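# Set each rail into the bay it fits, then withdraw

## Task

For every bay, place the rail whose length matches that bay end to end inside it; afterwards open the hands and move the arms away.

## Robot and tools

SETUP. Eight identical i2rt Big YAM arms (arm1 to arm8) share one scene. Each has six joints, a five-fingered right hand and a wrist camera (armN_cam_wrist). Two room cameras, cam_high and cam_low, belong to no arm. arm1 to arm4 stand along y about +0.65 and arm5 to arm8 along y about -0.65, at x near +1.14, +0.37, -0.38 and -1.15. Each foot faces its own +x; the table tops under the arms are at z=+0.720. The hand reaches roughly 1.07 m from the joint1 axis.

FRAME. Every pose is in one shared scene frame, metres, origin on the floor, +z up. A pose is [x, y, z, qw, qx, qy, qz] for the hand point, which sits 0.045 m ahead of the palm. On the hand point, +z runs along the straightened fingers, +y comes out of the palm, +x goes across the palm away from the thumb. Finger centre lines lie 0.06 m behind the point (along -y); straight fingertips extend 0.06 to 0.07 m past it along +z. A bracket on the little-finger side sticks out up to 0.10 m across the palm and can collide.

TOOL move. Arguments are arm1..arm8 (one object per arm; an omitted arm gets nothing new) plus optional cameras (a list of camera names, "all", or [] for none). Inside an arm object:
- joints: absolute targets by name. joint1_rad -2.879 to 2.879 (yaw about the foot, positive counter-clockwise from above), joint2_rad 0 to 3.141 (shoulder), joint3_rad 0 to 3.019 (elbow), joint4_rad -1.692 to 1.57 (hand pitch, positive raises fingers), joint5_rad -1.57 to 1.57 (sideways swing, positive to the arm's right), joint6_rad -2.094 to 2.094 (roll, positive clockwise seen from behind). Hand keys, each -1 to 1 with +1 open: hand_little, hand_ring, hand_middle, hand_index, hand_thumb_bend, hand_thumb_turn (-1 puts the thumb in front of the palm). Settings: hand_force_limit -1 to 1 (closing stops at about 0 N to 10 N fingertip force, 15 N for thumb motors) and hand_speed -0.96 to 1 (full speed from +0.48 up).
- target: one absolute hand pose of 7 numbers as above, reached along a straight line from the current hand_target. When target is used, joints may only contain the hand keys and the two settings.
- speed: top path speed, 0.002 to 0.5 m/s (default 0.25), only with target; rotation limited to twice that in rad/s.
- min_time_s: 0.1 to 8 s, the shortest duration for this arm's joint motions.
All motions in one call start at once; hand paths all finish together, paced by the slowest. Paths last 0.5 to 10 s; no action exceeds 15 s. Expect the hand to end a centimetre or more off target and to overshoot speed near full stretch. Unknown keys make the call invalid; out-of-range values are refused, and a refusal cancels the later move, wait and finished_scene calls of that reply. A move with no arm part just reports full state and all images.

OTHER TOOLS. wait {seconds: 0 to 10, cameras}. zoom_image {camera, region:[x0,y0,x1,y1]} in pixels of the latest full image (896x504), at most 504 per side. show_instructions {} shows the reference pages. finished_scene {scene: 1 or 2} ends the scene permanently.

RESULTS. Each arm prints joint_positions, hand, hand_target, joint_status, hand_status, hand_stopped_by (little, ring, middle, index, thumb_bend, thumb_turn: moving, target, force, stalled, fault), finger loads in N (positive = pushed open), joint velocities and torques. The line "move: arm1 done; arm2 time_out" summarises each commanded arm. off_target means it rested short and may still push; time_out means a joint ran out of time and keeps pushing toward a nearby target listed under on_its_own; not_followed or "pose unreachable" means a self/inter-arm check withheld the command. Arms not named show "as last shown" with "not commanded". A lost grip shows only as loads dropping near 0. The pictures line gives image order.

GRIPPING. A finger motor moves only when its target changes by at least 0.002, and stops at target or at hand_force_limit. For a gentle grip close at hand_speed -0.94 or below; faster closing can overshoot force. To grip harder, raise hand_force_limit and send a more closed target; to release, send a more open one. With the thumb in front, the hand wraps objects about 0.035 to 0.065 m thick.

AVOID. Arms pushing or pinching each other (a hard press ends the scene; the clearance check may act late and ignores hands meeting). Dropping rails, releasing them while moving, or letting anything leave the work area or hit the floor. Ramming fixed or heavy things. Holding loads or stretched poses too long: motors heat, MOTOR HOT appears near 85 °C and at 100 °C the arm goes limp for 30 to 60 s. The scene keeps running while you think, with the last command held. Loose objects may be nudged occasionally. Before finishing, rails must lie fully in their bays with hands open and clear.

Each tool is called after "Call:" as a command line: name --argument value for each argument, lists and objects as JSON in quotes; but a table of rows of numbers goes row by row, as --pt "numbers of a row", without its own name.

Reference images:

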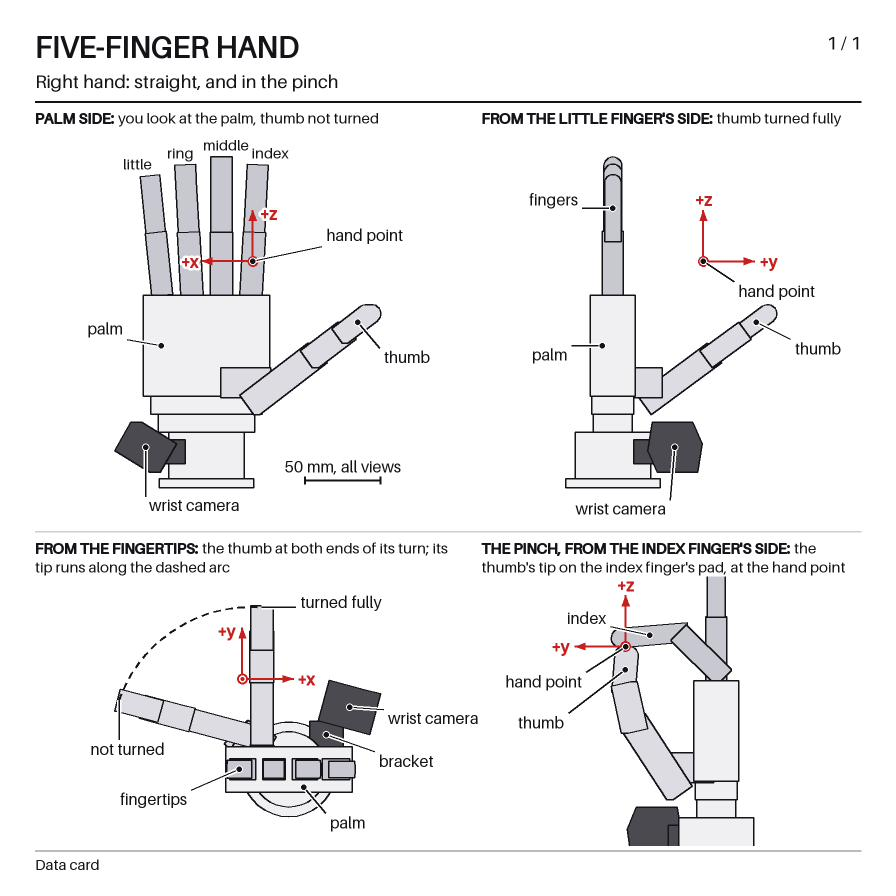

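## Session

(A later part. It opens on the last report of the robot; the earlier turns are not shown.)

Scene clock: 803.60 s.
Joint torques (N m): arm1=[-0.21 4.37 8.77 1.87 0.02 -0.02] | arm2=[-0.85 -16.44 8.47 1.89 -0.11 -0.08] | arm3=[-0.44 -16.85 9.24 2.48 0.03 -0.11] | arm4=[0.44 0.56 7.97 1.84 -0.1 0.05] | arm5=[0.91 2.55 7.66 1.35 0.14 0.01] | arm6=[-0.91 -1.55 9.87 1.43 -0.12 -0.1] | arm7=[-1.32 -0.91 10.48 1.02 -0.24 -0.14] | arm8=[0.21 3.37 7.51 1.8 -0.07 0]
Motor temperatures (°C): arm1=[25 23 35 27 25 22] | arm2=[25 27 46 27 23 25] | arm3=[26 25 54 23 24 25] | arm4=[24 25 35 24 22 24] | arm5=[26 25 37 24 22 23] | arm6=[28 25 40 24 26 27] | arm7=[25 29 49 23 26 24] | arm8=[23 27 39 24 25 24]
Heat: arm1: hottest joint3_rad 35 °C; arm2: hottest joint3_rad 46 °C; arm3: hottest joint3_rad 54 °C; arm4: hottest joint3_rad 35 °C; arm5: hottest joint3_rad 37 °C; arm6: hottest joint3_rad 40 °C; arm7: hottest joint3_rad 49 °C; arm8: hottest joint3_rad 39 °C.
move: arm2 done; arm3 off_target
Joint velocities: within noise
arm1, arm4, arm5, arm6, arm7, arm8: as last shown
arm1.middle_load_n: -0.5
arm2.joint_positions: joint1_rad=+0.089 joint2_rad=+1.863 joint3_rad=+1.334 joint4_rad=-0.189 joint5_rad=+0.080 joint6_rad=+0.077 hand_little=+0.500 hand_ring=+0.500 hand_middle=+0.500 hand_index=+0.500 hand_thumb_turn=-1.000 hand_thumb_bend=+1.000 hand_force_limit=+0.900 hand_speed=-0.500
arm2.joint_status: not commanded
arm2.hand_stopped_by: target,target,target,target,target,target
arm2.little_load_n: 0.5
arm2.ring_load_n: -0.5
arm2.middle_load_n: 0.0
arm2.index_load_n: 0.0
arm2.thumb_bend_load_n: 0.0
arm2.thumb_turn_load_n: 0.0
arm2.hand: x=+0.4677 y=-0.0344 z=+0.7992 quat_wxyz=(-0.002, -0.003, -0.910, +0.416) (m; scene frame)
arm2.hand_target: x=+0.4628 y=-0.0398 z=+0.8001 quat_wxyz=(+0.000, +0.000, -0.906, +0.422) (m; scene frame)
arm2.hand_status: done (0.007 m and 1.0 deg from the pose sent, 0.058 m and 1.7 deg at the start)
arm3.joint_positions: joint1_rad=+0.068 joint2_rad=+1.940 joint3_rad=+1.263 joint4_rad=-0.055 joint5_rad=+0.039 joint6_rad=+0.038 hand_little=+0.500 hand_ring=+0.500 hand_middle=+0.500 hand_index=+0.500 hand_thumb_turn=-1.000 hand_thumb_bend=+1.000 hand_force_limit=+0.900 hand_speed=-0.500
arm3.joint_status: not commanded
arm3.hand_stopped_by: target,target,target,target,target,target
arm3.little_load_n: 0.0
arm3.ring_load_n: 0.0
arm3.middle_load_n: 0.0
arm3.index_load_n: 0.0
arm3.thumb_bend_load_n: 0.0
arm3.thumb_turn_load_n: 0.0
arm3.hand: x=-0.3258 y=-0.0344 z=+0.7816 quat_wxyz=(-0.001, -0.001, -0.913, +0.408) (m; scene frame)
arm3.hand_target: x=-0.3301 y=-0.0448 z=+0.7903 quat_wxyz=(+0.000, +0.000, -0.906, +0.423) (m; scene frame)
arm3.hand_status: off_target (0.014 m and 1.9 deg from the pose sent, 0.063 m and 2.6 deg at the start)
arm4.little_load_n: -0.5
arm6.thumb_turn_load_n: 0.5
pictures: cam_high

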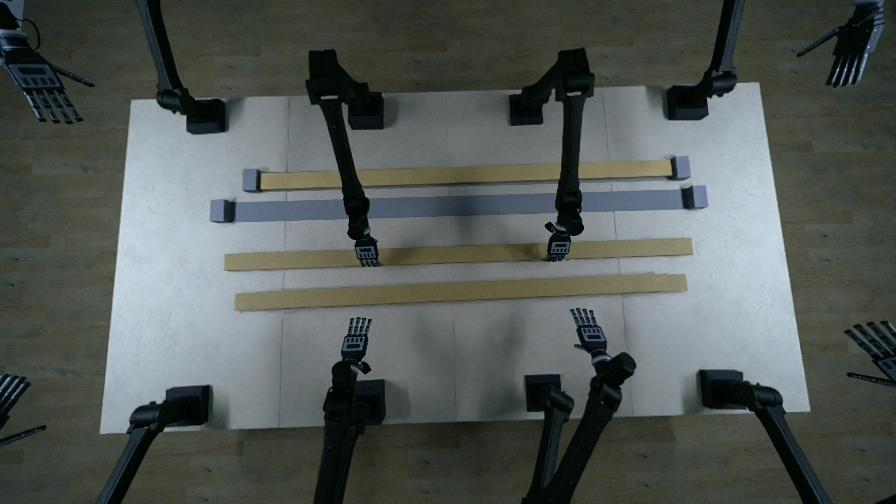

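Call:
move --arm2 '{"target":[0.460,-0.045,0.766,0,0,-0.9063,0.4226],"speed":0.06}' --arm3 '{"target":[-0.333,-0.052,0.747,0,0,-0.9063,0.4226],"speed":0.06}' --cameras '["arm2_cam_wrist","arm3_cam_wrist"]'

Scene clock: 811.77 s.
Joint torques (N m): arm1=[0.09 4.19 8.75 1.78 0.03 -0.02] | arm2=[-1.61 -16.09 8.08 1.99 -0.12 -0.05] | arm3=[-0.38 -16.79 9.02 2.33 0.02 -0.1] | arm4=[-0.03 0.21 8.05 2 -0.11 0.01] | arm5=[0.91 2.43 7.65 1.37 0.13 0.02] | arm6=[-0.79 -1.49 9.91 1.43 -0.12 -0.08] | arm7=[-1.38 -0.79 10.5 1.01 -0.23 -0.15] | arm8=[0.26 3.37 7.53 1.81 -0.07 0]
Motor temperatures (°C): arm1=[25 23 35 27 25 22] | arm2=[25 28 44 27 23 25] | arm3=[26 25 52 23 24 25] | arm4=[24 25 35 24 22 24] | arm5=[26 25 37 24 22 23] | arm6=[28 25 40 24 26 27] | arm7=[25 29 48 23 26 24] | arm8=[23 27 39 24 25 24]
Heat: arm1: hottest joint3_rad 35 °C; arm2: hottest joint3_rad 44 °C; arm3: hottest joint3_rad 52 °C; arm4: hottest joint3_rad 35 °C; arm5: hottest joint3_rad 37 °C; arm6: hottest joint3_rad 40 °C; arm7: hottest joint3_rad 48 °C; arm8: hottest joint3_rad 39 °C.
move: arm2 done; arm3 off_target
Joint velocities: within noise
arm1, arm4, arm5, arm6, arm7, arm8: as last shown
arm1.middle_load_n: 0.0
arm2.joint_positions: joint1_rad=+0.085 joint2_rad=+1.917 joint3_rad=+1.322 joint4_rad=-0.116 joint5_rad=+0.075 joint6_rad=+0.073 hand_little=+0.500 hand_ring=+0.500 hand_middle=+0.500 hand_index=+0.500 hand_thumb_turn=-1.000 hand_thumb_bend=+1.000 hand_force_limit=+0.900 hand_speed=-0.500
arm2.joint_status: not commanded
arm2.hand_stopped_by: target,target,target,target,target,target
arm2.little_load_n: 0.0
arm2.ring_load_n: 0.0
arm2.middle_load_n: 0.0
arm2.index_load_n: 0.0
arm2.thumb_bend_load_n: 0.0
arm2.thumb_turn_load_n: 0.0
arm2.hand: x=+0.4666 y=-0.0405 z=+0.7689 quat_wxyz=(-0.003, -0.002, -0.908, +0.418) (m; scene frame)
arm2.hand_target: x=+0.4599 y=-0.0448 z=+0.7660 quat_wxyz=(+0.000, +0.000, -0.906, +0.422) (m; scene frame)
arm2.hand_status: done (0.009 m and 0.7 deg from the pose sent, 0.036 m and 1.0 deg at the start)
arm3.joint_positions: joint1_rad=+0.065 joint2_rad=+2.021 joint3_rad=+1.263 joint4_rad=+0.030 joint5_rad=+0.034 joint6_rad=+0.035 hand_little=+0.500 hand_ring=+0.500 hand_middle=+0.500 hand_index=+0.500 hand_thumb_turn=-1.000 hand_thumb_bend=+1.000 hand_force_limit=+0.900 hand_speed=-0.500
arm3.joint_status: not commanded
arm3.hand_stopped_by: target,target,target,target,target,target
arm3.little_load_n: 0.0
arm3.ring_load_n: 0.0
arm3.middle_load_n: 0.0
arm3.index_load_n: 0.0
arm3.thumb_bend_load_n: 0.0
arm3.thumb_turn_load_n: 0.0
arm3.hand: x=-0.3271 y=-0.0410 z=+0.7418 quat_wxyz=(-0.002, +0.000, -0.912, +0.409) (m; scene frame)
arm3.hand_target: x=-0.3331 y=-0.0518 z=+0.7474 quat_wxyz=(+0.000, +0.000, -0.906, +0.423) (m; scene frame)
arm3.hand_status: off_target (0.014 m and 1.7 deg from the pose sent, 0.039 m and 1.9 deg at the start)
arm4.little_load_n: 0.0
arm4.middle_load_n: -0.5
arm5.ring_load_n: -0.5
arm6.little_load_n: -0.5
arm6.middle_load_n: -0.5
arm6.thumb_turn_load_n: 0.0
arm7.index_load_n: -0.5
pictures: arm2_cam_wrist, arm3_cam_wrist
camera_calibration:
arm2_cam_wrist: T_world_to_cam=[[-0.29465, 0.638866, -0.710655, 0.708179], [0.820634, 0.550207, 0.154378, -0.483482], [0.489635, -0.5377, -0.686394, 0.399987], [0, 0, 0, 1]] pos_world=[0.409579, 0.0286563, 0.852459]
arm3_cam_wrist: T_world_to_cam=[[-0.213239, 0.624764, -0.751132, 0.52226], [0.839142, 0.510867, 0.186696, 0.160041], [0.500369, -0.590496, -0.633202, 0.725418], [0, 0, 0, 1]] pos_world=[-0.385908, 0.0203078, 0.821743]

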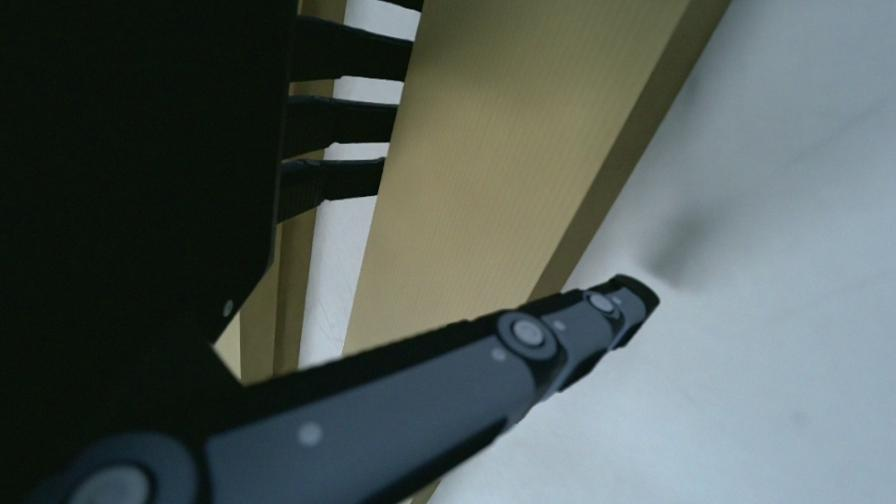

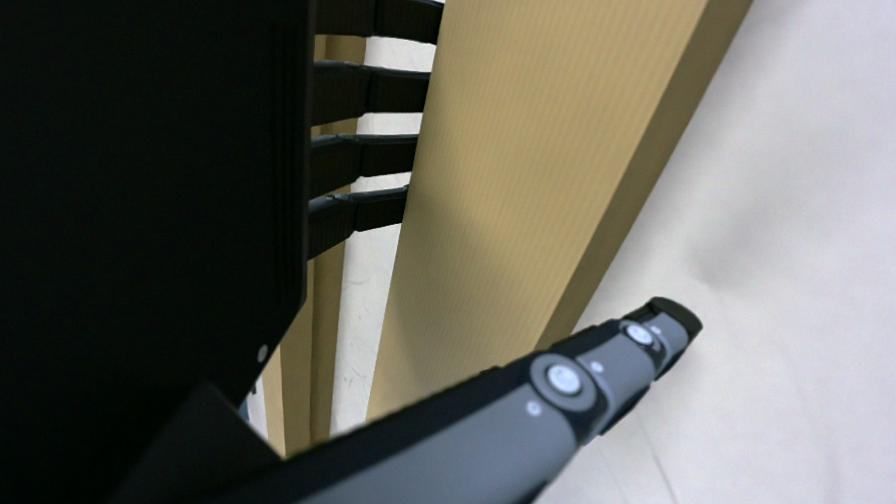

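Call:
move --arm2 '{"joints":{"hand_speed":-0.84,"hand_force_limit":-0.3,"hand_little":0.1,"hand_ring":0.1,"hand_middle":0.1,"hand_index":0.1}}' --arm3 '{"joints":{"hand_speed":-0.84,"hand_force_limit":-0.3,"hand_little":0.1,"hand_ring":0.1,"hand_middle":0.1,"hand_index":0.1}}'

Call:
move --arm2 '{"joints":{"hand_speed":-0.9,"hand_force_limit":0.5,"hand_little":0.0,"hand_ring":0.0,"hand_middle":0.0,"hand_index":0.0,"hand_thumb_bend":0.7}}' --arm3 '{"joints":{"hand_speed":-0.9,"hand_force_limit":0.5,"hand_little":0.0,"hand_ring":0.0,"hand_middle":0.0,"hand_index":0.0,"hand_thumb_bend":0.7}}'

Call:
move --arm2 '{"joints":{"hand_speed":-0.9,"hand_force_limit":0.9,"hand_thumb_bend":0.6}}' --arm3 '{"joints":{"hand_speed":-0.9,"hand_force_limit":0.9,"hand_thumb_bend":0.6}}' --cameras '["cam_high"]'

Scene clock: 821.73 s.
Joint torques (N m): arm1=[-0.15 4.07 8.7 1.81 0.03 -0.04] | arm2=[-1.14 -16.44 7.77 1.57 0 -0.05] | arm3=[-0.15 -16.97 8.94 2.09 0.09 -0.12] | arm4=[-0.21 -0.79 7.86 2.02 -0.12 0.03] | arm5=[0.97 2.37 7.65 1.35 0.14 0.01] | arm6=[-0.5 -1.44 9.87 1.48 -0.13 -0.09] | arm7=[-1.49 -0.56 10.55 1.05 -0.25 -0.13] | arm8=[0.21 3.31 7.53 1.8 -0.07 0]
Motor temperatures (°C): arm1=[25 23 35 27 25 22] | arm2=[25 28 43 27 23 25] | arm3=[26 26 49 23 24 25] | arm4=[24 25 35 24 22 24] | arm5=[26 25 37 24 22 23] | arm6=[28 25 40 24 26 27] | arm7=[25 28 47 23 26 24] | arm8=[23 27 39 24 25 24]
Heat: arm1: hottest joint3_rad 35 °C; arm2: hottest joint3_rad 43 °C; arm3: hottest joint3_rad 49 °C; arm4: hottest joint3_rad 35 °C; arm5: hottest joint3_rad 37 °C; arm6: hottest joint3_rad 40 °C; arm7: hottest joint3_rad 47 °C; arm8: hottest joint3_rad 39 °C.
move: arm2 off_target; arm3 off_target
Joint velocities: within noise
arm1, arm4, arm5, arm6, arm7, arm8: as last shown
arm2.joint_positions: joint1_rad=+0.084 joint2_rad=+1.919 joint3_rad=+1.322 joint4_rad=-0.109 joint5_rad=+0.072 joint6_rad=+0.072 hand_little=+0.191 hand_ring=+0.221 hand_middle=+0.237 hand_index=+0.222 hand_thumb_turn=-1.000 hand_thumb_bend=+1.001 hand_force_limit=-0.300 hand_speed=-0.840
arm2.joint_status: hand_little off_target (ended at +0.191, target +0.100); hand_ring off_target (ended at +0.221, target +0.100); hand_middle off_target (ended at +0.237, target +0.100); hand_index off_target (ended at +0.222, target +0.100); the others done
arm2.hand_stopped_by: force,force,force,force,target,target
arm2.little_load_n: 3.5
arm2.ring_load_n: 3.5
arm2.middle_load_n: 3.5
arm2.index_load_n: 8.5
arm2.thumb_bend_load_n: 2.5
arm2.thumb_turn_load_n: 2.5
arm2.hand: x=+0.4667 y=-0.0419 z=+0.7689 quat_wxyz=(-0.004, -0.001, -0.907, +0.421) (m; scene frame)
arm2.hand_target: x=+0.4599 y=-0.0448 z=+0.7661 quat_wxyz=(+0.000, +0.000, -0.906, +0.423) (m; scene frame)
arm2.hand_status: not commanded
arm3.joint_positions: joint1_rad=+0.064 joint2_rad=+2.024 joint3_rad=+1.263 joint4_rad=+0.044 joint5_rad=+0.033 joint6_rad=+0.034 hand_little=+0.192 hand_ring=+0.222 hand_middle=+0.236 hand_index=+0.223 hand_thumb_turn=-1.000 hand_thumb_bend=+1.000 hand_force_limit=-0.300 hand_speed=-0.840
arm3.joint_status: hand_little off_target (ended at +0.192, target +0.100); hand_ring off_target (ended at +0.222, target +0.100); hand_middle off_target (ended at +0.236, target +0.100); hand_index off_target (ended at +0.223, target +0.100); the others done
arm3.hand_stopped_by: force,force,force,force,target,target
arm3.little_load_n: 4.0
arm3.ring_load_n: 2.5
arm3.middle_load_n: 2.0
arm3.index_load_n: 7.0
arm3.thumb_bend_load_n: 2.0
arm3.thumb_turn_load_n: 1.5
arm3.hand: x=-0.3273 y=-0.0435 z=+0.7419 quat_wxyz=(-0.002, +0.000, -0.910, +0.414) (m; scene frame)
arm3.hand_target: x=-0.3330 y=-0.0517 z=+0.7472 quat_wxyz=(+0.000, +0.000, -0.906, +0.423) (m; scene frame)
arm3.hand_status: not commanded
arm4.middle_load_n: 0.0
arm5.ring_load_n: 0.0
arm6.little_load_n: 0.0
arm7.index_load_n: 0.0
pictures: none

Scene clock: 823.17 s.
Joint torques (N m): arm1=[0.09 4.13 8.77 1.8 0.03 -0.04] | arm2=[-1.96 -17.14 7.94 1.58 0.13 0] | arm3=[-0.32 -16.56 8.95 1.94 0.29 -0.04] | arm4=[0.85 0.26 8.06 1.92 -0.13 -0.01] | arm5=[0.85 2.49 7.64 1.36 0.14 0.01] | arm6=[-0.73 -1.73 9.88 1.46 -0.14 -0.08] | arm7=[-1.38 -0.79 10.48 1.06 -0.22 -0.15] | arm8=[0.21 3.31 7.5 1.8 -0.07 0]
Motor temperatures (°C): arm1=[25 23 35 27 25 22] | arm2=[25 28 42 27 23 25] | arm3=[26 26 49 23 24 25] | arm4=[24 25 35 24 22 24] | arm5=[26 25 37 24 22 23] | arm6=[28 25 40 24 26 27] | arm7=[25 28 47 23 26 24] | arm8=[23 27 39 24 25 24]
Heat: arm1: hottest joint3_rad 35 °C; arm2: hottest joint3_rad 42 °C; arm3: hottest joint3_rad 49 °C; arm4: hottest joint3_rad 35 °C; arm5: hottest joint3_rad 37 °C; arm6: hottest joint3_rad 40 °C; arm7: hottest joint3_rad 47 °C; arm8: hottest joint3_rad 39 °C.
move: arm2 off_target; arm3 off_target
Joint velocities: within noise
arm1, arm4, arm5, arm6, arm7, arm8: as last shown
arm2.joint_positions: joint1_rad=+0.083 joint2_rad=+1.919 joint3_rad=+1.322 joint4_rad=-0.108 joint5_rad=+0.067 joint6_rad=+0.069 hand_little=+0.166 hand_ring=+0.206 hand_middle=+0.222 hand_index=+0.222 hand_thumb_turn=-1.000 hand_thumb_bend=+0.987 hand_force_limit=+0.500 hand_speed=-0.900
arm2.joint_status: hand_little off_target (ended at +0.166, target +0.000); hand_ring off_target (ended at +0.206, target +0.000); hand_middle off_target (ended at +0.222, target +0.000); hand_index off_target (ended at +0.222, target +0.000); hand_thumb_bend off_target (ended at +0.987, target +0.700); the others done
arm2.hand_stopped_by: force,force,force,force,force,target
arm2.little_load_n: 9.5
arm2.ring_load_n: 7.5
arm2.middle_load_n: 9.5
arm2.index_load_n: 5.5
arm2.thumb_bend_load_n: 11.0
arm2.thumb_turn_load_n: 7.0
arm2.hand: x=+0.4666 y=-0.0418 z=+0.7687 quat_wxyz=(-0.005, +0.001, -0.907, +0.421) (m; scene frame)
arm2.hand_target: x=+0.4599 y=-0.0448 z=+0.7659 quat_wxyz=(+0.000, +0.000, -0.906, +0.422) (m; scene frame)
arm2.hand_status: not commanded
arm3.joint_positions: joint1_rad=+0.063 joint2_rad=+2.024 joint3_rad=+1.263 joint4_rad=+0.044 joint5_rad=+0.028 joint6_rad=+0.030 hand_little=+0.167 hand_ring=+0.198 hand_middle=+0.221 hand_index=+0.216 hand_thumb_turn=-1.000 hand_thumb_bend=+0.986 hand_force_limit=+0.500 hand_speed=-0.900
arm3.joint_status: hand_little off_target (ended at +0.167, target +0.000); hand_ring off_target (ended at +0.198, target +0.000); hand_middle off_target (ended at +0.221, target +0.000); hand_index off_target (ended at +0.216, target +0.000); hand_thumb_bend off_target (ended at +0.986, target +0.700); the others done
arm3.hand_stopped_by: force,force,force,force,force,target
arm3.little_load_n: 9.0
arm3.ring_load_n: 10.5
arm3.middle_load_n: 6.0
arm3.index_load_n: 6.5
arm3.thumb_bend_load_n: 11.0
arm3.thumb_turn_load_n: 6.5
arm3.hand: x=-0.3273 y=-0.0433 z=+0.7420 quat_wxyz=(-0.004, +0.003, -0.910, +0.414) (m; scene frame)
arm3.hand_target: x=-0.3330 y=-0.0517 z=+0.7472 quat_wxyz=(+0.000, +0.000, -0.906, +0.423) (m; scene frame)
arm3.hand_status: not commanded
arm6.middle_load_n: 0.0
arm8.middle_load_n: -0.5
pictures: none

Scene clock: 823.80 s.
Joint torques (N m): arm1=[0.15 4.07 8.76 1.83 0.03 -0.04] | arm2=[-1.03 -16.56 7.8 1.59 0.21 -0.01] | arm3=[-0.21 -16.85 8.95 2 0.32 -0.02] | arm4=[0.21 0.79 7.92 2.02 -0.07 0.02] | arm5=[0.85 2.43 7.65 1.35 0.14 0.02] | arm6=[-0.97 -1.61 9.85 1.51 -0.16 -0.04] | arm7=[-1.55 -0.91 10.54 1.02 -0.23 -0.11] | arm8=[0.21 3.37 7.53 1.8 -0.06 0]
Motor temperatures (°C): arm1=[25 23 35 27 25 22] | arm2=[25 28 42 27 23 25] | arm3=[26 26 48 23 24 25] | arm4=[24 25 35 24 22 24] | arm5=[26 25 37 24 22 23] | arm6=[28 25 40 24 26 27] | arm7=[25 28 47 23 26 24] | arm8=[23 27 39 24 25 24]
Heat: arm1: hottest joint3_rad 35 °C; arm2: hottest joint3_rad 42 °C; arm3: hottest joint3_rad 48 °C; arm4: hottest joint3_rad 35 °C; arm5: hottest joint3_rad 37 °C; arm6: hottest joint3_rad 40 °C; arm7: hottest joint3_rad 47 °C; arm8: hottest joint3_rad 39 °C.
move: arm2 off_target; arm3 off_target
Joint velocities: within noise
arm1.joint_positions: joint1_rad=+0.161 joint2_rad=+0.542 joint3_rad=+1.331 joint4_rad=-1.419 joint5_rad=-0.133 joint6_rad=-1.445 hand_little=+1.000 hand_ring=+1.000 hand_middle=+1.000 hand_index=+1.000 hand_thumb_turn=+1.000 hand_thumb_bend=+1.000 hand_force_limit=+0.000 hand_speed=-0.800
arm1.joint_status: not commanded
arm1.hand_stopped_by: target,target,target,target,target,target
arm1.little_load_n: 0.0
arm1.ring_load_n: -0.5
arm1.middle_load_n: 0.0
arm1.index_load_n: 0.0
arm1.thumb_bend_load_n: 0.0
arm1.thumb_turn_load_n: 0.0
arm1.hand: x=+1.1381 y=+0.4625 z=+1.2338 quat_wxyz=(+0.233, +0.648, -0.605, +0.399) (m; scene frame)
arm1.hand_target: x=+1.1379 y=+0.4635 z=+1.2436 quat_wxyz=(+0.240, +0.645, -0.601, +0.407) (m; scene frame)
arm1.hand_status: not commanded
arm2.joint_positions: joint1_rad=+0.083 joint2_rad=+1.919 joint3_rad=+1.322 joint4_rad=-0.108 joint5_rad=+0.067 joint6_rad=+0.068 hand_little=+0.166 hand_ring=+0.206 hand_middle=+0.222 hand_index=+0.222 hand_thumb_turn=-1.000 hand_thumb_bend=+0.982 hand_force_limit=+0.900 hand_speed=-0.900
arm2.joint_status: hand_thumb_bend off_target (ended at +0.982, target +0.600); the others done
arm2.hand_stopped_by: force,force,force,force,force,target
arm2.little_load_n: 9.0
arm2.ring_load_n: 7.0
arm2.middle_load_n: 9.5
arm2.index_load_n: 5.5
arm2.thumb_bend_load_n: 13.5
arm2.thumb_turn_load_n: 7.0
arm2.hand: x=+0.4666 y=-0.0418 z=+0.7687 quat_wxyz=(-0.005, +0.001, -0.907, +0.421) (m; scene frame)
arm2.hand_target: x=+0.4599 y=-0.0448 z=+0.7659 quat_wxyz=(+0.000, +0.000, -0.906, +0.422) (m; scene frame)
arm2.hand_status: not commanded
arm3.joint_positions: joint1_rad=+0.063 joint2_rad=+2.024 joint3_rad=+1.263 joint4_rad=+0.044 joint5_rad=+0.028 joint6_rad=+0.030 hand_little=+0.167 hand_ring=+0.198 hand_middle=+0.221 hand_index=+0.216 hand_thumb_turn=-1.000 hand_thumb_bend=+0.981 hand_force_limit=+0.900 hand_speed=-0.900
arm3.joint_status: hand_thumb_bend off_target (ended at +0.981, target +0.600); the others done
arm3.hand_stopped_by: force,force,force,force,force,target
arm3.little_load_n: 9.0
arm3.ring_load_n: 10.5
arm3.middle_load_n: 6.5
arm3.index_load_n: 6.5
arm3.thumb_bend_load_n: 13.5
arm3.thumb_turn_load_n: 6.5
arm3.hand: x=-0.3273 y=-0.0433 z=+0.7420 quat_wxyz=(-0.004, +0.003, -0.910, +0.414) (m; scene frame)
arm3.hand_target: x=-0.3330 y=-0.0517 z=+0.7472 quat_wxyz=(+0.000, +0.000, -0.906, +0.423) (m; scene frame)
arm3.hand_status: not commanded
arm4.joint_positions: joint1_rad=-0.268 joint2_rad=+0.629 joint3_rad=+1.398 joint4_rad=-1.367 joint5_rad=-0.217 joint6_rad=-1.085 hand_little=+1.000 hand_ring=+1.000 hand_middle=+1.000 hand_index=+1.000 hand_thumb_turn=+1.000 hand_thumb_bend=+1.000 hand_force_limit=+0.000 hand_speed=-0.800
arm4.joint_status: not commanded
arm4.hand_stopped_by: target,target,target,target,target,target
arm4.little_load_n: 0.0
arm4.ring_load_n: 0.0
arm4.middle_load_n: 0.0
arm4.index_load_n: 0.0
arm4.thumb_bend_load_n: 0.0
arm4.thumb_turn_load_n: 0.0
arm4.hand: x=-1.1984 y=+0.4319 z=+1.2351 quat_wxyz=(+0.206, +0.414, -0.777, +0.428) (m; scene frame)
arm4.hand_target: x=-1.1983 y=+0.4323 z=+1.2476 quat_wxyz=(+0.214, +0.412, -0.770, +0.438) (m; scene frame)
arm4.hand_status: not commanded
arm5.joint_positions: joint1_rad=+0.011 joint2_rad=+0.614 joint3_rad=+1.457 joint4_rad=-1.493 joint5_rad=-0.095 joint6_rad=-1.307 hand_little=+1.000 hand_ring=+1.000 hand_middle=+1.000 hand_index=+1.000 hand_thumb_turn=+1.000 hand_thumb_bend=+1.000 hand_force_limit=+0.000 hand_speed=-0.800
arm5.joint_status: not commanded
arm5.hand_stopped_by: target,target,target,target,target,target
arm5.little_load_n: 0.0
arm5.ring_load_n: 0.0
arm5.middle_load_n: 0.0
arm5.index_load_n: 0.0
arm5.thumb_bend_load_n: 0.0
arm5.thumb_turn_load_n: 0.0
arm5.hand: x=-1.1150 y=-0.4527 z=+1.2485 quat_wxyz=(-0.385, +0.688, +0.572, +0.224) (m; scene frame)
arm5.hand_target: x=-1.1149 y=-0.4531 z=+1.2579 quat_wxyz=(-0.394, +0.684, +0.569, +0.230) (m; scene frame)
arm5.hand_status: not commanded
arm6, arm7: as last shown
arm7.little_load_n: 0.5
arm7.index_load_n: -0.5
arm8.joint_positions: joint1_rad=-0.155 joint2_rad=+0.618 joint3_rad=+1.318 joint4_rad=-1.293 joint5_rad=-0.218 joint6_rad=-1.221 hand_little=+1.000 hand_ring=+1.000 hand_middle=+1.000 hand_index=+1.000 hand_thumb_turn=+1.000 hand_thumb_bend=+1.000 hand_force_limit=+0.000 hand_speed=-0.800
arm8.joint_status: not commanded
arm8.hand_stopped_by: target,target,target,target,target,target
arm8.little_load_n: -0.5
arm8.ring_load_n: 0.0
arm8.middle_load_n: 0.0
arm8.index_load_n: 0.0
arm8.thumb_bend_load_n: 0.0
arm8.thumb_turn_load_n: 0.0
arm8.hand: x=+1.1831 y=-0.4101 z=+1.2144 quat_wxyz=(-0.411, +0.742, +0.478, +0.228) (m; scene frame)
arm8.hand_target: x=+1.1830 y=-0.4103 z=+1.2243 quat_wxyz=(-0.418, +0.737, +0.476, +0.235) (m; scene frame)
arm8.hand_status: not commanded
pictures: cam_high

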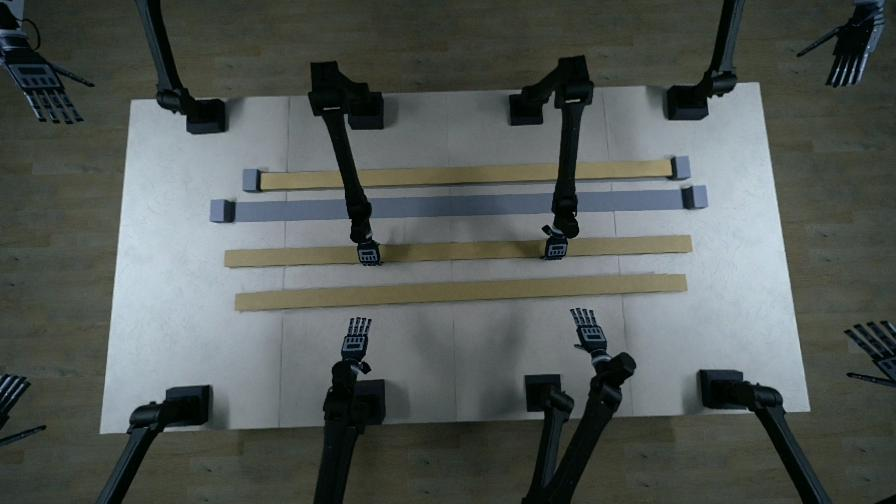

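Call:
move --arm2 '{"target":[0.470,0.05,0.785,0,0,-0.9063,0.4226],"speed":0.06}' --arm3 '{"target":[-0.310,0.056,0.762,0,0,-0.9063,0.4226],"speed":0.06}' --cameras '["cam_high"]'

Call:
zoom_image --camera "cam_high" --region '[200, 190, 280, 270]'

Call:
zoom_image --camera "cam_high" --region '[640, 180, 720, 260]'

Scene clock: 836.83 s.
Joint torques (N m): arm1=[0.21 4.25 8.77 1.73 0.02 -0.02] | arm2=[0.26 -17.38 6.71 1.18 0.24 -0.03] | arm3=[2.37 -16.79 6.64 2.19 0.39 0.11] | arm4=[0.44 0.44 7.86 1.94 -0.15 0.06] | arm5=[0.97 2.43 7.64 1.37 0.13 0.02] | arm6=[-0.73 -1.79 9.91 1.4 -0.17 -0.09] | arm7=[-1.61 -0.85 10.56 0.99 -0.24 -0.14] | arm8=[0.15 3.37 7.51 1.8 -0.07 0]
Motor temperatures (°C): arm1=[25 23 35 27 25 22] | arm2=[25 29 41 27 23 25] | arm3=[26 26 46 23 24 25] | arm4=[24 25 35 24 22 24] | arm5=[26 25 37 24 22 23] | arm6=[28 24 40 24 26 27] | arm7=[25 28 46 23 26 24] | arm8=[23 27 39 24 25 24]
Heat: arm1: hottest joint3_rad 35 °C; arm2: hottest joint3_rad 41 °C; arm3: hottest joint3_rad 46 °C; arm4: hottest joint3_rad 35 °C; arm5: hottest joint3_rad 37 °C; arm6: hottest joint3_rad 40 °C; arm7: hottest joint3_rad 46 °C; arm8: hottest joint3_rad 39 °C.
move: arm2 off_target; arm3 off_target
Joint velocities: within noise
arm1, arm4, arm5, arm6, arm7, arm8: as last shown
arm1.ring_load_n: 0.0
arm2.joint_positions: joint1_rad=+0.109 joint2_rad=+1.734 joint3_rad=+1.044 joint4_rad=-0.043 joint5_rad=+0.093 joint6_rad=+0.091 hand_little=+0.166 hand_ring=+0.206 hand_middle=+0.222 hand_index=+0.222 hand_thumb_turn=-0.999 hand_thumb_bend=+0.982 hand_force_limit=+0.900 hand_speed=-0.900
arm2.joint_status: not commanded
arm2.hand_stopped_by: force,force,force,force,force,target
arm2.little_load_n: 6.5
arm2.ring_load_n: 6.5
arm2.middle_load_n: 11.0
arm2.index_load_n: 8.0
arm2.thumb_bend_load_n: 13.0
arm2.thumb_turn_load_n: 12.0
arm2.hand: x=+0.4689 y=+0.0502 z=+0.7658 quat_wxyz=(-0.002, -0.002, -0.912, +0.409) (m; scene frame)
arm2.hand_target: x=+0.4701 y=+0.0499 z=+0.7845 quat_wxyz=(+0.000, +0.000, -0.906, +0.423) (m; scene frame)
arm2.hand_status: off_target (0.019 m and 1.7 deg from the pose sent, 0.093 m and 0.6 deg at the start)
arm3.joint_positions: joint1_rad=+0.093 joint2_rad=+1.830 joint3_rad=+0.944 joint4_rad=+0.140 joint5_rad=+0.069 joint6_rad=+0.052 hand_little=+0.167 hand_ring=+0.198 hand_middle=+0.221 hand_index=+0.216 hand_thumb_turn=-1.000 hand_thumb_bend=+0.981 hand_force_limit=+0.900 hand_speed=-0.900
arm3.joint_status: not commanded
arm3.hand_stopped_by: force,force,force,force,force,target
arm3.little_load_n: 8.5
arm3.ring_load_n: 10.5
arm3.middle_load_n: 7.0
arm3.index_load_n: 6.5
arm3.thumb_bend_load_n: 14.0
arm3.thumb_turn_load_n: 6.0
arm3.hand: x=-0.3221 y=+0.0625 z=+0.7425 quat_wxyz=(+0.006, -0.002, -0.916, +0.402) (m; scene frame)
arm3.hand_target: x=-0.3100 y=+0.0562 z=+0.7619 quat_wxyz=(+0.000, +0.000, -0.906, +0.422) (m; scene frame)
arm3.hand_status: off_target (0.024 m and 2.7 deg from the pose sent, 0.103 m and 1.2 deg at the start)
arm5.little_load_n: -0.5
arm7.little_load_n: 0.0
arm7.index_load_n: 0.0
arm8.little_load_n: 0.0
pictures: cam_high

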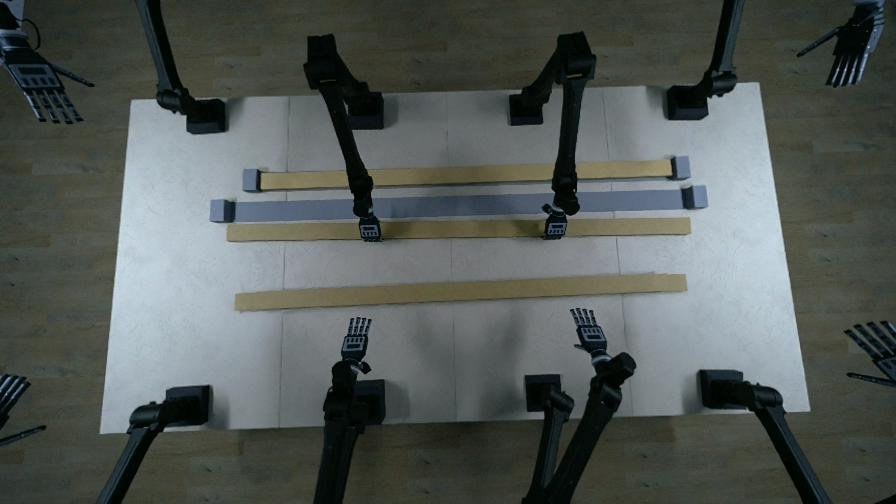

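Scaled by 6.300.

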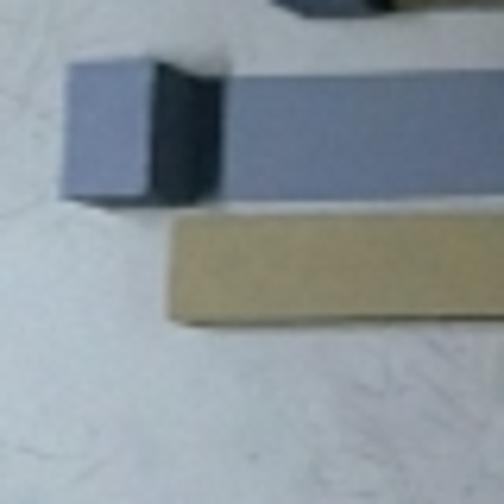

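Scaled by 6.300.

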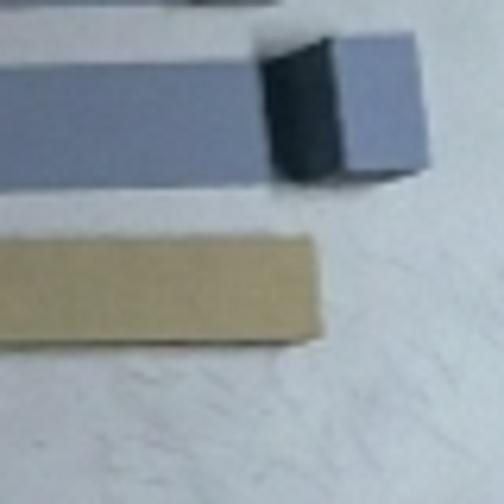

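Call:
move --arm2 '{"target":[0.474,0.072,0.785,0,0,-0.9063,0.4226],"speed":0.06}' --arm3 '{"target":[-0.306,0.067,0.762,0,0,-0.9063,0.4226],"speed":0.06}' --cameras '["cam_high"]'

Call:
zoom_image --camera "cam_high" --region '[200, 190, 280, 270]'

Call:
zoom_image --camera "cam_high" --region '[640, 180, 720, 260]'

Scene clock: 850.90 s.
Joint torques (N m): arm1=[-0.09 4.42 8.77 1.88 0.02 -0.03] | arm2=[-0.09 -15.97 6.57 1.07 0.39 0.12] | arm3=[2.26 -15.91 6.89 2.48 0.53 0.17] | arm4=[0.09 0.26 7.94 1.92 -0.11 0.04] | arm5=[0.91 2.55 7.65 1.35 0.14 0.01] | arm6=[-0.73 -1.55 9.89 1.37 -0.13 -0.1] | arm7=[-1.44 -0.73 10.48 0.99 -0.23 -0.13] | arm8=[0.15 3.37 7.53 1.78 -0.07 0]
Motor temperatures (°C): arm1=[25 23 35 27 25 22] | arm2=[25 29 40 27 23 25] | arm3=[26 26 43 23 24 25] | arm4=[24 25 35 24 22 24] | arm5=[26 25 37 24 22 23] | arm6=[28 24 40 24 26 27] | arm7=[25 28 46 23 26 24] | arm8=[23 27 39 24 25 24]
Heat: arm1: hottest joint3_rad 35 °C; arm2: hottest joint3_rad 40 °C; arm3: hottest joint3_rad 43 °C; arm4: hottest joint3_rad 35 °C; arm5: hottest joint3_rad 37 °C; arm6: hottest joint3_rad 40 °C; arm7: hottest joint3_rad 46 °C; arm8: hottest joint3_rad 39 °C.
move: arm2 off_target; arm3 off_target
Joint velocities: arm1=[within noise] | arm2=[within noise] | arm3=[within noise] | arm4=[within noise] | arm5=[within noise] | arm6=[within noise] | arm7=[within noise] | arm8=[-0.015 -0.044 -0.007 -0.002 -0.022 -0.037]
arm1, arm4, arm5, arm8: as last shown
arm2.joint_positions: joint1_rad=+0.123 joint2_rad=+1.690 joint3_rad=+0.982 joint4_rad=-0.028 joint5_rad=+0.100 joint6_rad=+0.094 hand_little=+0.166 hand_ring=+0.206 hand_middle=+0.222 hand_index=+0.222 hand_thumb_turn=-0.999 hand_thumb_bend=+0.982 hand_force_limit=+0.900 hand_speed=-0.900
arm2.joint_status: not commanded
arm2.hand_stopped_by: force,force,force,force,force,target
arm2.little_load_n: 8.5
arm2.ring_load_n: 7.0
arm2.middle_load_n: 10.5
arm2.index_load_n: 7.0
arm2.thumb_bend_load_n: 13.0
arm2.thumb_turn_load_n: 9.5
arm2.hand: x=+0.4732 y=+0.0725 z=+0.7651 quat_wxyz=(-0.002, +0.001, -0.913, +0.408) (m; scene frame)
arm2.hand_target: x=+0.4741 y=+0.0718 z=+0.7846 quat_wxyz=(+0.000, +0.000, -0.906, +0.423) (m; scene frame)
arm2.hand_status: off_target (0.020 m and 1.9 deg from the pose sent, 0.030 m and 1.7 deg at the start)
arm3.joint_positions: joint1_rad=+0.103 joint2_rad=+1.807 joint3_rad=+0.908 joint4_rad=+0.148 joint5_rad=+0.074 joint6_rad=+0.052 hand_little=+0.167 hand_ring=+0.198 hand_middle=+0.221 hand_index=+0.216 hand_thumb_turn=-1.000 hand_thumb_bend=+0.981 hand_force_limit=+0.900 hand_speed=-0.900
arm3.joint_status: not commanded
arm3.hand_stopped_by: force,force,force,force,force,target
arm3.little_load_n: 10.0
arm3.ring_load_n: 11.5
arm3.middle_load_n: 6.5
arm3.index_load_n: 5.5
arm3.thumb_bend_load_n: 14.5
arm3.thumb_turn_load_n: 3.0
arm3.hand: x=-0.3180 y=+0.0758 z=+0.7424 quat_wxyz=(+0.006, +0.002, -0.917, +0.400) (m; scene frame)
arm3.hand_target: x=-0.3060 y=+0.0674 z=+0.7619 quat_wxyz=(-0.001, +0.000, -0.906, +0.422) (m; scene frame)
arm3.hand_status: off_target (0.025 m and 3.0 deg from the pose sent, 0.026 m and 2.7 deg at the start)
arm5.little_load_n: 0.5
arm6.joint_positions: joint1_rad=-0.134 joint2_rad=+0.550 joint3_rad=+0.298 joint4_rad=-0.454 joint5_rad=-0.077 joint6_rad=-0.066 hand_little=+1.000 hand_ring=+1.000 hand_middle=+1.000 hand_index=+1.000 hand_thumb_turn=-1.000 hand_thumb_bend=+1.000 hand_force_limit=+1.000 hand_speed=-0.500
arm6.joint_status: not commanded
arm6.hand_stopped_by: target,target,target,target,target,target
arm6.little_load_n: 0.0
arm6.ring_load_n: 0.0
arm6.middle_load_n: 0.0
arm6.index_load_n: 0.0
arm6.thumb_bend_load_n: 0.0
arm6.thumb_turn_load_n: 0.0
arm6.hand: x=-0.3937 y=-0.3816 z=+0.8844 quat_wxyz=(-0.418, +0.909, +0.000, -0.004) (m; scene frame)
arm6.hand_target: x=-0.3901 y=-0.3799 z=+0.8899 quat_wxyz=(-0.423, +0.906, +0.000, +0.000) (m; scene frame)
arm6.hand_status: not commanded
arm7.joint_positions: joint1_rad=-0.605 joint2_rad=+0.702 joint3_rad=+0.580 joint4_rad=-0.676 joint5_rad=-0.458 joint6_rad=-0.404 hand_little=+1.000 hand_ring=+1.000 hand_middle=+1.000 hand_index=+1.000 hand_thumb_turn=-1.000 hand_thumb_bend=+1.000 hand_force_limit=+1.000 hand_speed=-0.500
arm7.joint_status: not commanded
arm7.hand_stopped_by: target,target,target,target,target,target
arm7.little_load_n: 0.0
arm7.ring_load_n: 0.0
arm7.middle_load_n: 0.0
arm7.index_load_n: 0.0
arm7.thumb_bend_load_n: 0.0
arm7.thumb_turn_load_n: 0.0
arm7.hand: x=+0.4593 y=-0.3763 z=+0.8889 quat_wxyz=(-0.423, +0.906, +0.000, -0.002) (m; scene frame)
arm7.hand_target: x=+0.4600 y=-0.3798 z=+0.8900 quat_wxyz=(-0.423, +0.906, +0.000, +0.000) (m; scene frame)
arm7.hand_status: not commanded
arm8.little_load_n: 0.5
arm8.ring_load_n: -0.5
pictures: cam_high

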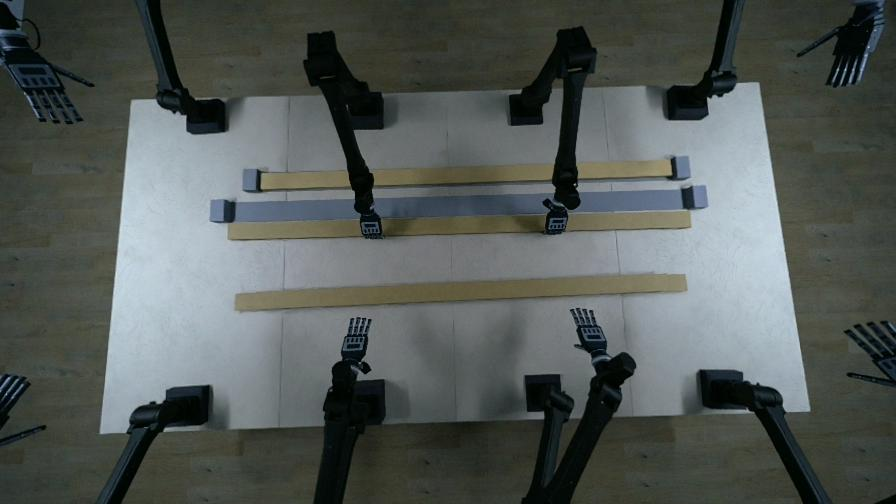

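Scaled by 6.300.

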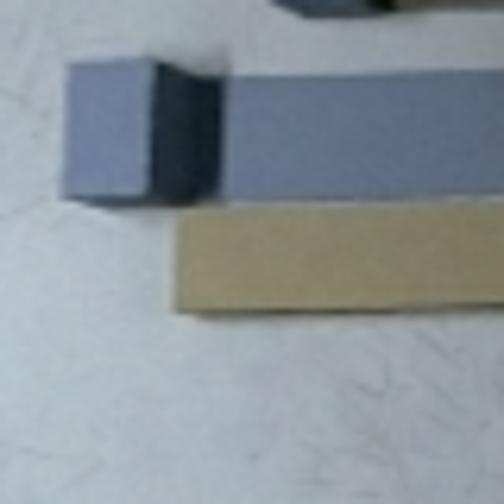

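Scaled by 6.300.

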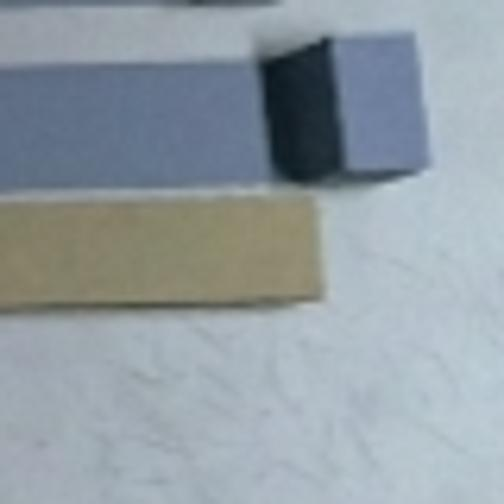

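Call:
move --arm2 '{"target":[0.473,0.128,0.783,0,0,-0.9063,0.4226],"speed":0.06}' --arm3 '{"target":[-0.306,0.1195,0.760,0,0,-0.9063,0.4226],"speed":0.06}' --cameras '["cam_high"]'

Call:
zoom_image --camera "cam_high" --region '[200, 180, 280, 260]'

Call:
zoom_image --camera "cam_high" --region '[640, 170, 720, 250]'

Scene clock: 875.07 s.
Joint torques (N m): arm1=[0.09 4.13 8.8 1.85 0.02 -0.04] | arm2=[-0.21 -14.51 6.65 0.96 0.53 0.13] | arm3=[2.32 -14.74 6.06 2.59 0.67 0.17] | arm4=[-0.73 0.56 8.08 2.09 -0.07 0.04] | arm5=[0.85 2.55 7.65 1.35 0.14 0] | arm6=[-0.62 -1.44 9.78 1.39 -0.15 -0.05] | arm7=[-1.44 -0.85 10.59 1.05 -0.24 -0.15] | arm8=[0.21 3.37 7.51 1.8 -0.07 0]
Motor temperatures (°C): arm1=[25 23 35 27 25 22] | arm2=[25 31 39 27 23 25] | arm3=[26 26 40 23 24 25] | arm4=[24 25 35 24 22 24] | arm5=[26 25 37 24 22 23] | arm6=[28 24 40 24 26 27] | arm7=[25 28 45 23 26 24] | arm8=[23 27 39 24 25 24]
Heat: arm1: hottest joint3_rad 35 °C; arm2: hottest joint3_rad 39 °C; arm3: hottest joint3_rad 40 °C; arm4: hottest joint3_rad 35 °C; arm5: hottest joint3_rad 37 °C; arm6: hottest joint3_rad 40 °C; arm7: hottest joint3_rad 45 °C; arm8: hottest joint3_rad 39 °C.
move: arm2 off_target; arm3 off_target
Joint velocities: within noise
arm1, arm4, arm5, arm6, arm7, arm8: as last shown
arm1.ring_load_n: 0.5
arm2.joint_positions: joint1_rad=+0.146 joint2_rad=+1.565 joint3_rad=+0.817 joint4_rad=+0.007 joint5_rad=+0.109 joint6_rad=+0.103 hand_little=+0.166 hand_ring=+0.206 hand_middle=+0.222 hand_index=+0.222 hand_thumb_turn=-0.999 hand_thumb_bend=+0.982 hand_force_limit=+0.900 hand_speed=-0.900
arm2.joint_status: not commanded
arm2.hand_stopped_by: force,force,force,force,force,target
arm2.little_load_n: 8.0
arm2.ring_load_n: 7.0
arm2.middle_load_n: 10.0
arm2.index_load_n: 7.0
arm2.thumb_bend_load_n: 13.5
arm2.thumb_turn_load_n: 9.5
arm2.hand: x=+0.4762 y=+0.1315 z=+0.7642 quat_wxyz=(-0.004, +0.007, -0.914, +0.406) (m; scene frame)
arm2.hand_target: x=+0.4731 y=+0.1279 z=+0.7827 quat_wxyz=(+0.000, +0.000, -0.906, +0.423) (m; scene frame)
arm2.hand_status: off_target (0.019 m and 2.3 deg from the pose sent, 0.058 m and 1.9 deg at the start)
arm3.joint_positions: joint1_rad=+0.120 joint2_rad=+1.713 joint3_rad=+0.760 joint4_rad=+0.203 joint5_rad=+0.081 joint6_rad=+0.055 hand_little=+0.168 hand_ring=+0.198 hand_middle=+0.221 hand_index=+0.216 hand_thumb_turn=-1.000 hand_thumb_bend=+0.981 hand_force_limit=+0.900 hand_speed=-0.900
arm3.joint_status: not commanded
arm3.hand_stopped_by: force,force,force,force,force,target
arm3.little_load_n: 11.5
arm3.ring_load_n: 12.0
arm3.middle_load_n: 6.5
arm3.index_load_n: 5.5
arm3.thumb_bend_load_n: 14.0
arm3.thumb_turn_load_n: 1.5
arm3.hand: x=-0.3148 y=+0.1262 z=+0.7434 quat_wxyz=(+0.005, +0.007, -0.916, +0.401) (m; scene frame)
arm3.hand_target: x=-0.3060 y=+0.1196 z=+0.7599 quat_wxyz=(-0.001, +0.000, -0.906, +0.422) (m; scene frame)
arm3.hand_status: off_target (0.020 m and 2.9 deg from the pose sent, 0.049 m and 3.0 deg at the start)
arm5.little_load_n: 0.0
arm5.thumb_turn_load_n: -0.5
arm8.little_load_n: 0.0
arm8.ring_load_n: 0.0
pictures: cam_high

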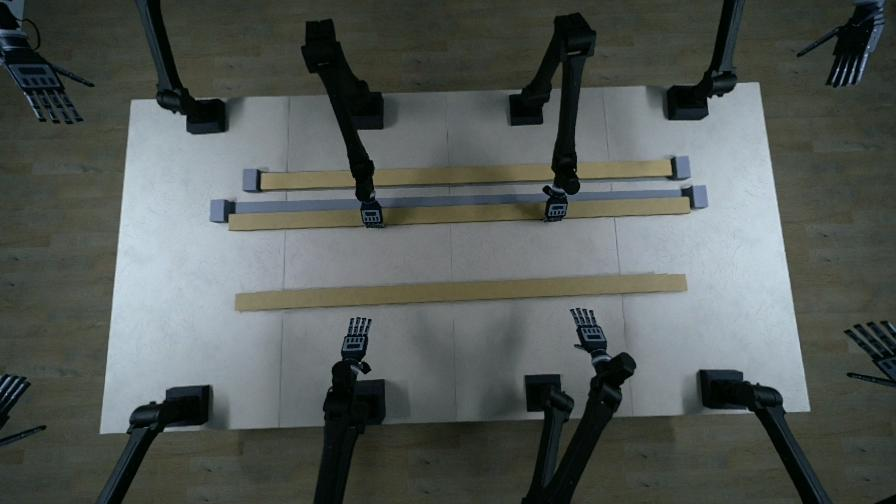

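Scaled by 6.300.

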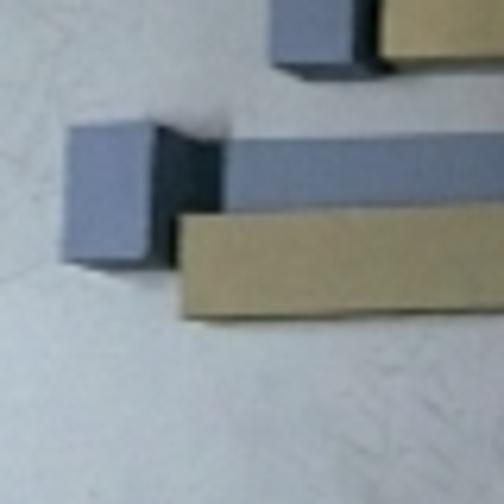

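Scaled by 6.300.

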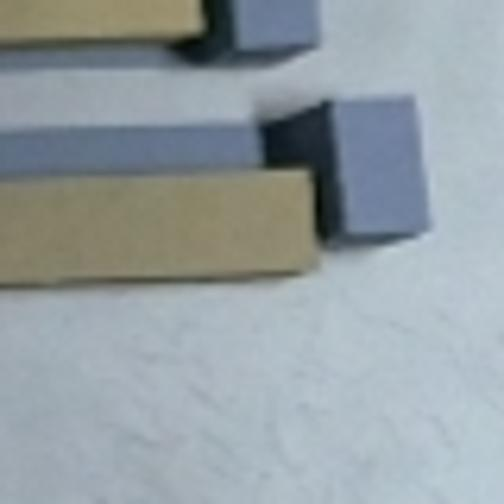

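Call:
move --arm2 '{"target":[0.466,0.146,0.783,0,0,-0.9063,0.4226],"speed":0.06}' --arm3 '{"target":[-0.313,0.142,0.760,0,0,-0.9063,0.4226],"speed":0.06}' --cameras '["cam_high"]'

Call:
zoom_image --camera "cam_high" --region '[200, 180, 280, 260]'

Call:
zoom_image --camera "cam_high" --region '[640, 170, 720, 250]'

Scene clock: 898.17 s.
Joint torques (N m): arm1=[-0.15 4.42 8.79 1.84 0.02 -0.03] | arm2=[-2.2 -13.57 6.72 1.37 0.38 0.01] | arm3=[1.26 -13.92 5.63 2.56 0.34 0.12] | arm4=[0.03 0.5 7.9 2.03 -0.1 -0.03] | arm5=[0.91 2.49 7.66 1.35 0.14 0.01] | arm6=[-0.91 -1.61 9.85 1.47 -0.15 -0.08] | arm7=[-1.32 -0.85 10.44 1.05 -0.23 -0.14] | arm8=[0.15 3.37 7.53 1.8 -0.06 0]
Motor temperatures (°C): arm1=[25 23 35 27 25 22] | arm2=[25 29 37 27 23 25] | arm3=[26 26 38 23 24 25] | arm4=[24 25 35 24 22 24] | arm5=[26 25 37 24 22 23] | arm6=[28 24 40 24 26 27] | arm7=[25 28 44 23 26 24] | arm8=[23 27 39 24 25 24]
Heat: arm1: hottest joint3_rad 35 °C; arm2: hottest joint3_rad 37 °C; arm3: hottest joint3_rad 38 °C; arm4: hottest joint3_rad 35 °C; arm5: hottest joint3_rad 37 °C; arm6: hottest joint3_rad 40 °C; arm7: hottest joint3_rad 44 °C; arm8: hottest joint3_rad 39 °C.
move: arm2 off_target; arm3 off_target
Joint velocities: within noise
arm1, arm4, arm5, arm6, arm7, arm8: as last shown
arm1.ring_load_n: 0.0
arm1.thumb_turn_load_n: 0.5
arm2.joint_positions: joint1_rad=+0.147 joint2_rad=+1.519 joint3_rad=+0.762 joint4_rad=+0.014 joint5_rad=+0.107 joint6_rad=+0.104 hand_little=+0.166 hand_ring=+0.206 hand_middle=+0.222 hand_index=+0.222 hand_thumb_turn=-0.999 hand_thumb_bend=+0.982 hand_force_limit=+0.900 hand_speed=-0.900
arm2.joint_status: not commanded
arm2.hand_stopped_by: force,force,force,force,force,target
arm2.little_load_n: 6.0
arm2.ring_load_n: 6.0
arm2.middle_load_n: 10.0
arm2.index_load_n: 7.5
arm2.thumb_bend_load_n: 13.5
arm2.thumb_turn_load_n: 12.0
arm2.hand: x=+0.4733 y=+0.1520 z=+0.7639 quat_wxyz=(-0.005, +0.007, -0.914, +0.405) (m; scene frame)
arm2.hand_target: x=+0.4662 y=+0.1461 z=+0.7825 quat_wxyz=(+0.000, +0.000, -0.906, +0.422) (m; scene frame)
arm2.hand_status: off_target (0.021 m and 2.4 deg from the pose sent, 0.026 m and 2.3 deg at the start)
arm3.joint_positions: joint1_rad=+0.120 joint2_rad=+1.669 joint3_rad=+0.696 joint4_rad=+0.225 joint5_rad=+0.081 joint6_rad=+0.055 hand_little=+0.168 hand_ring=+0.198 hand_middle=+0.221 hand_index=+0.216 hand_thumb_turn=-1.000 hand_thumb_bend=+0.981 hand_force_limit=+0.900 hand_speed=-0.900
arm3.joint_status: not commanded
arm3.hand_stopped_by: force,force,force,force,force,target
arm3.little_load_n: 11.0
arm3.ring_load_n: 12.0
arm3.middle_load_n: 7.0
arm3.index_load_n: 6.5
arm3.thumb_bend_load_n: 14.0
arm3.thumb_turn_load_n: 2.0
arm3.hand: x=-0.3172 y=+0.1485 z=+0.7439 quat_wxyz=(+0.005, +0.007, -0.916, +0.401) (m; scene frame)
arm3.hand_target: x=-0.3130 y=+0.1421 z=+0.7598 quat_wxyz=(+0.000, +0.000, -0.906, +0.422) (m; scene frame)
arm3.hand_status: off_target (0.018 m and 2.9 deg from the pose sent, 0.023 m and 2.9 deg at the start)
arm4.middle_load_n: -0.5
pictures: cam_high

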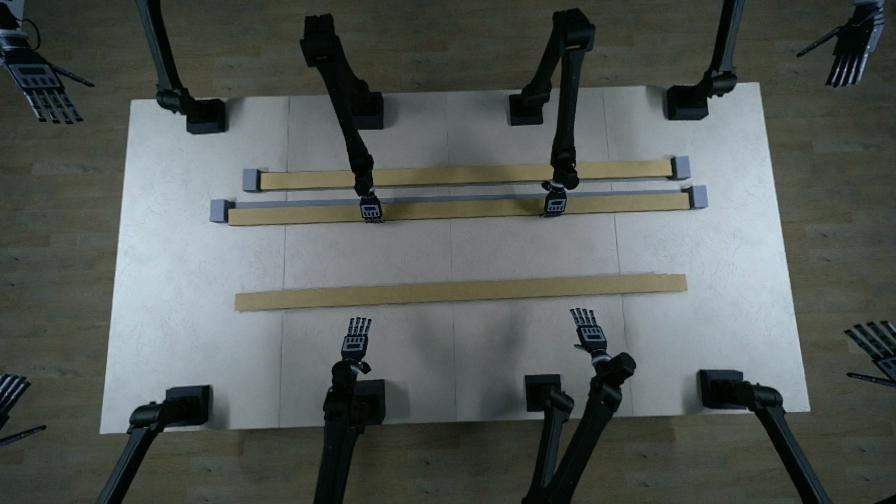

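Scaled by 6.300.

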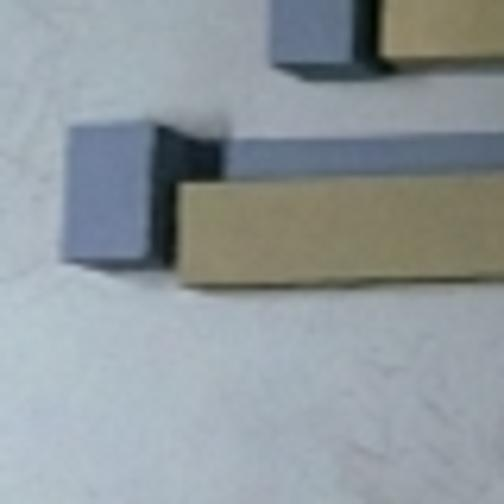

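Scaled by 6.300.

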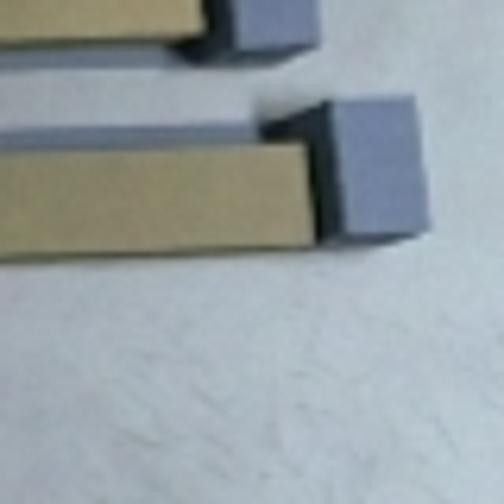

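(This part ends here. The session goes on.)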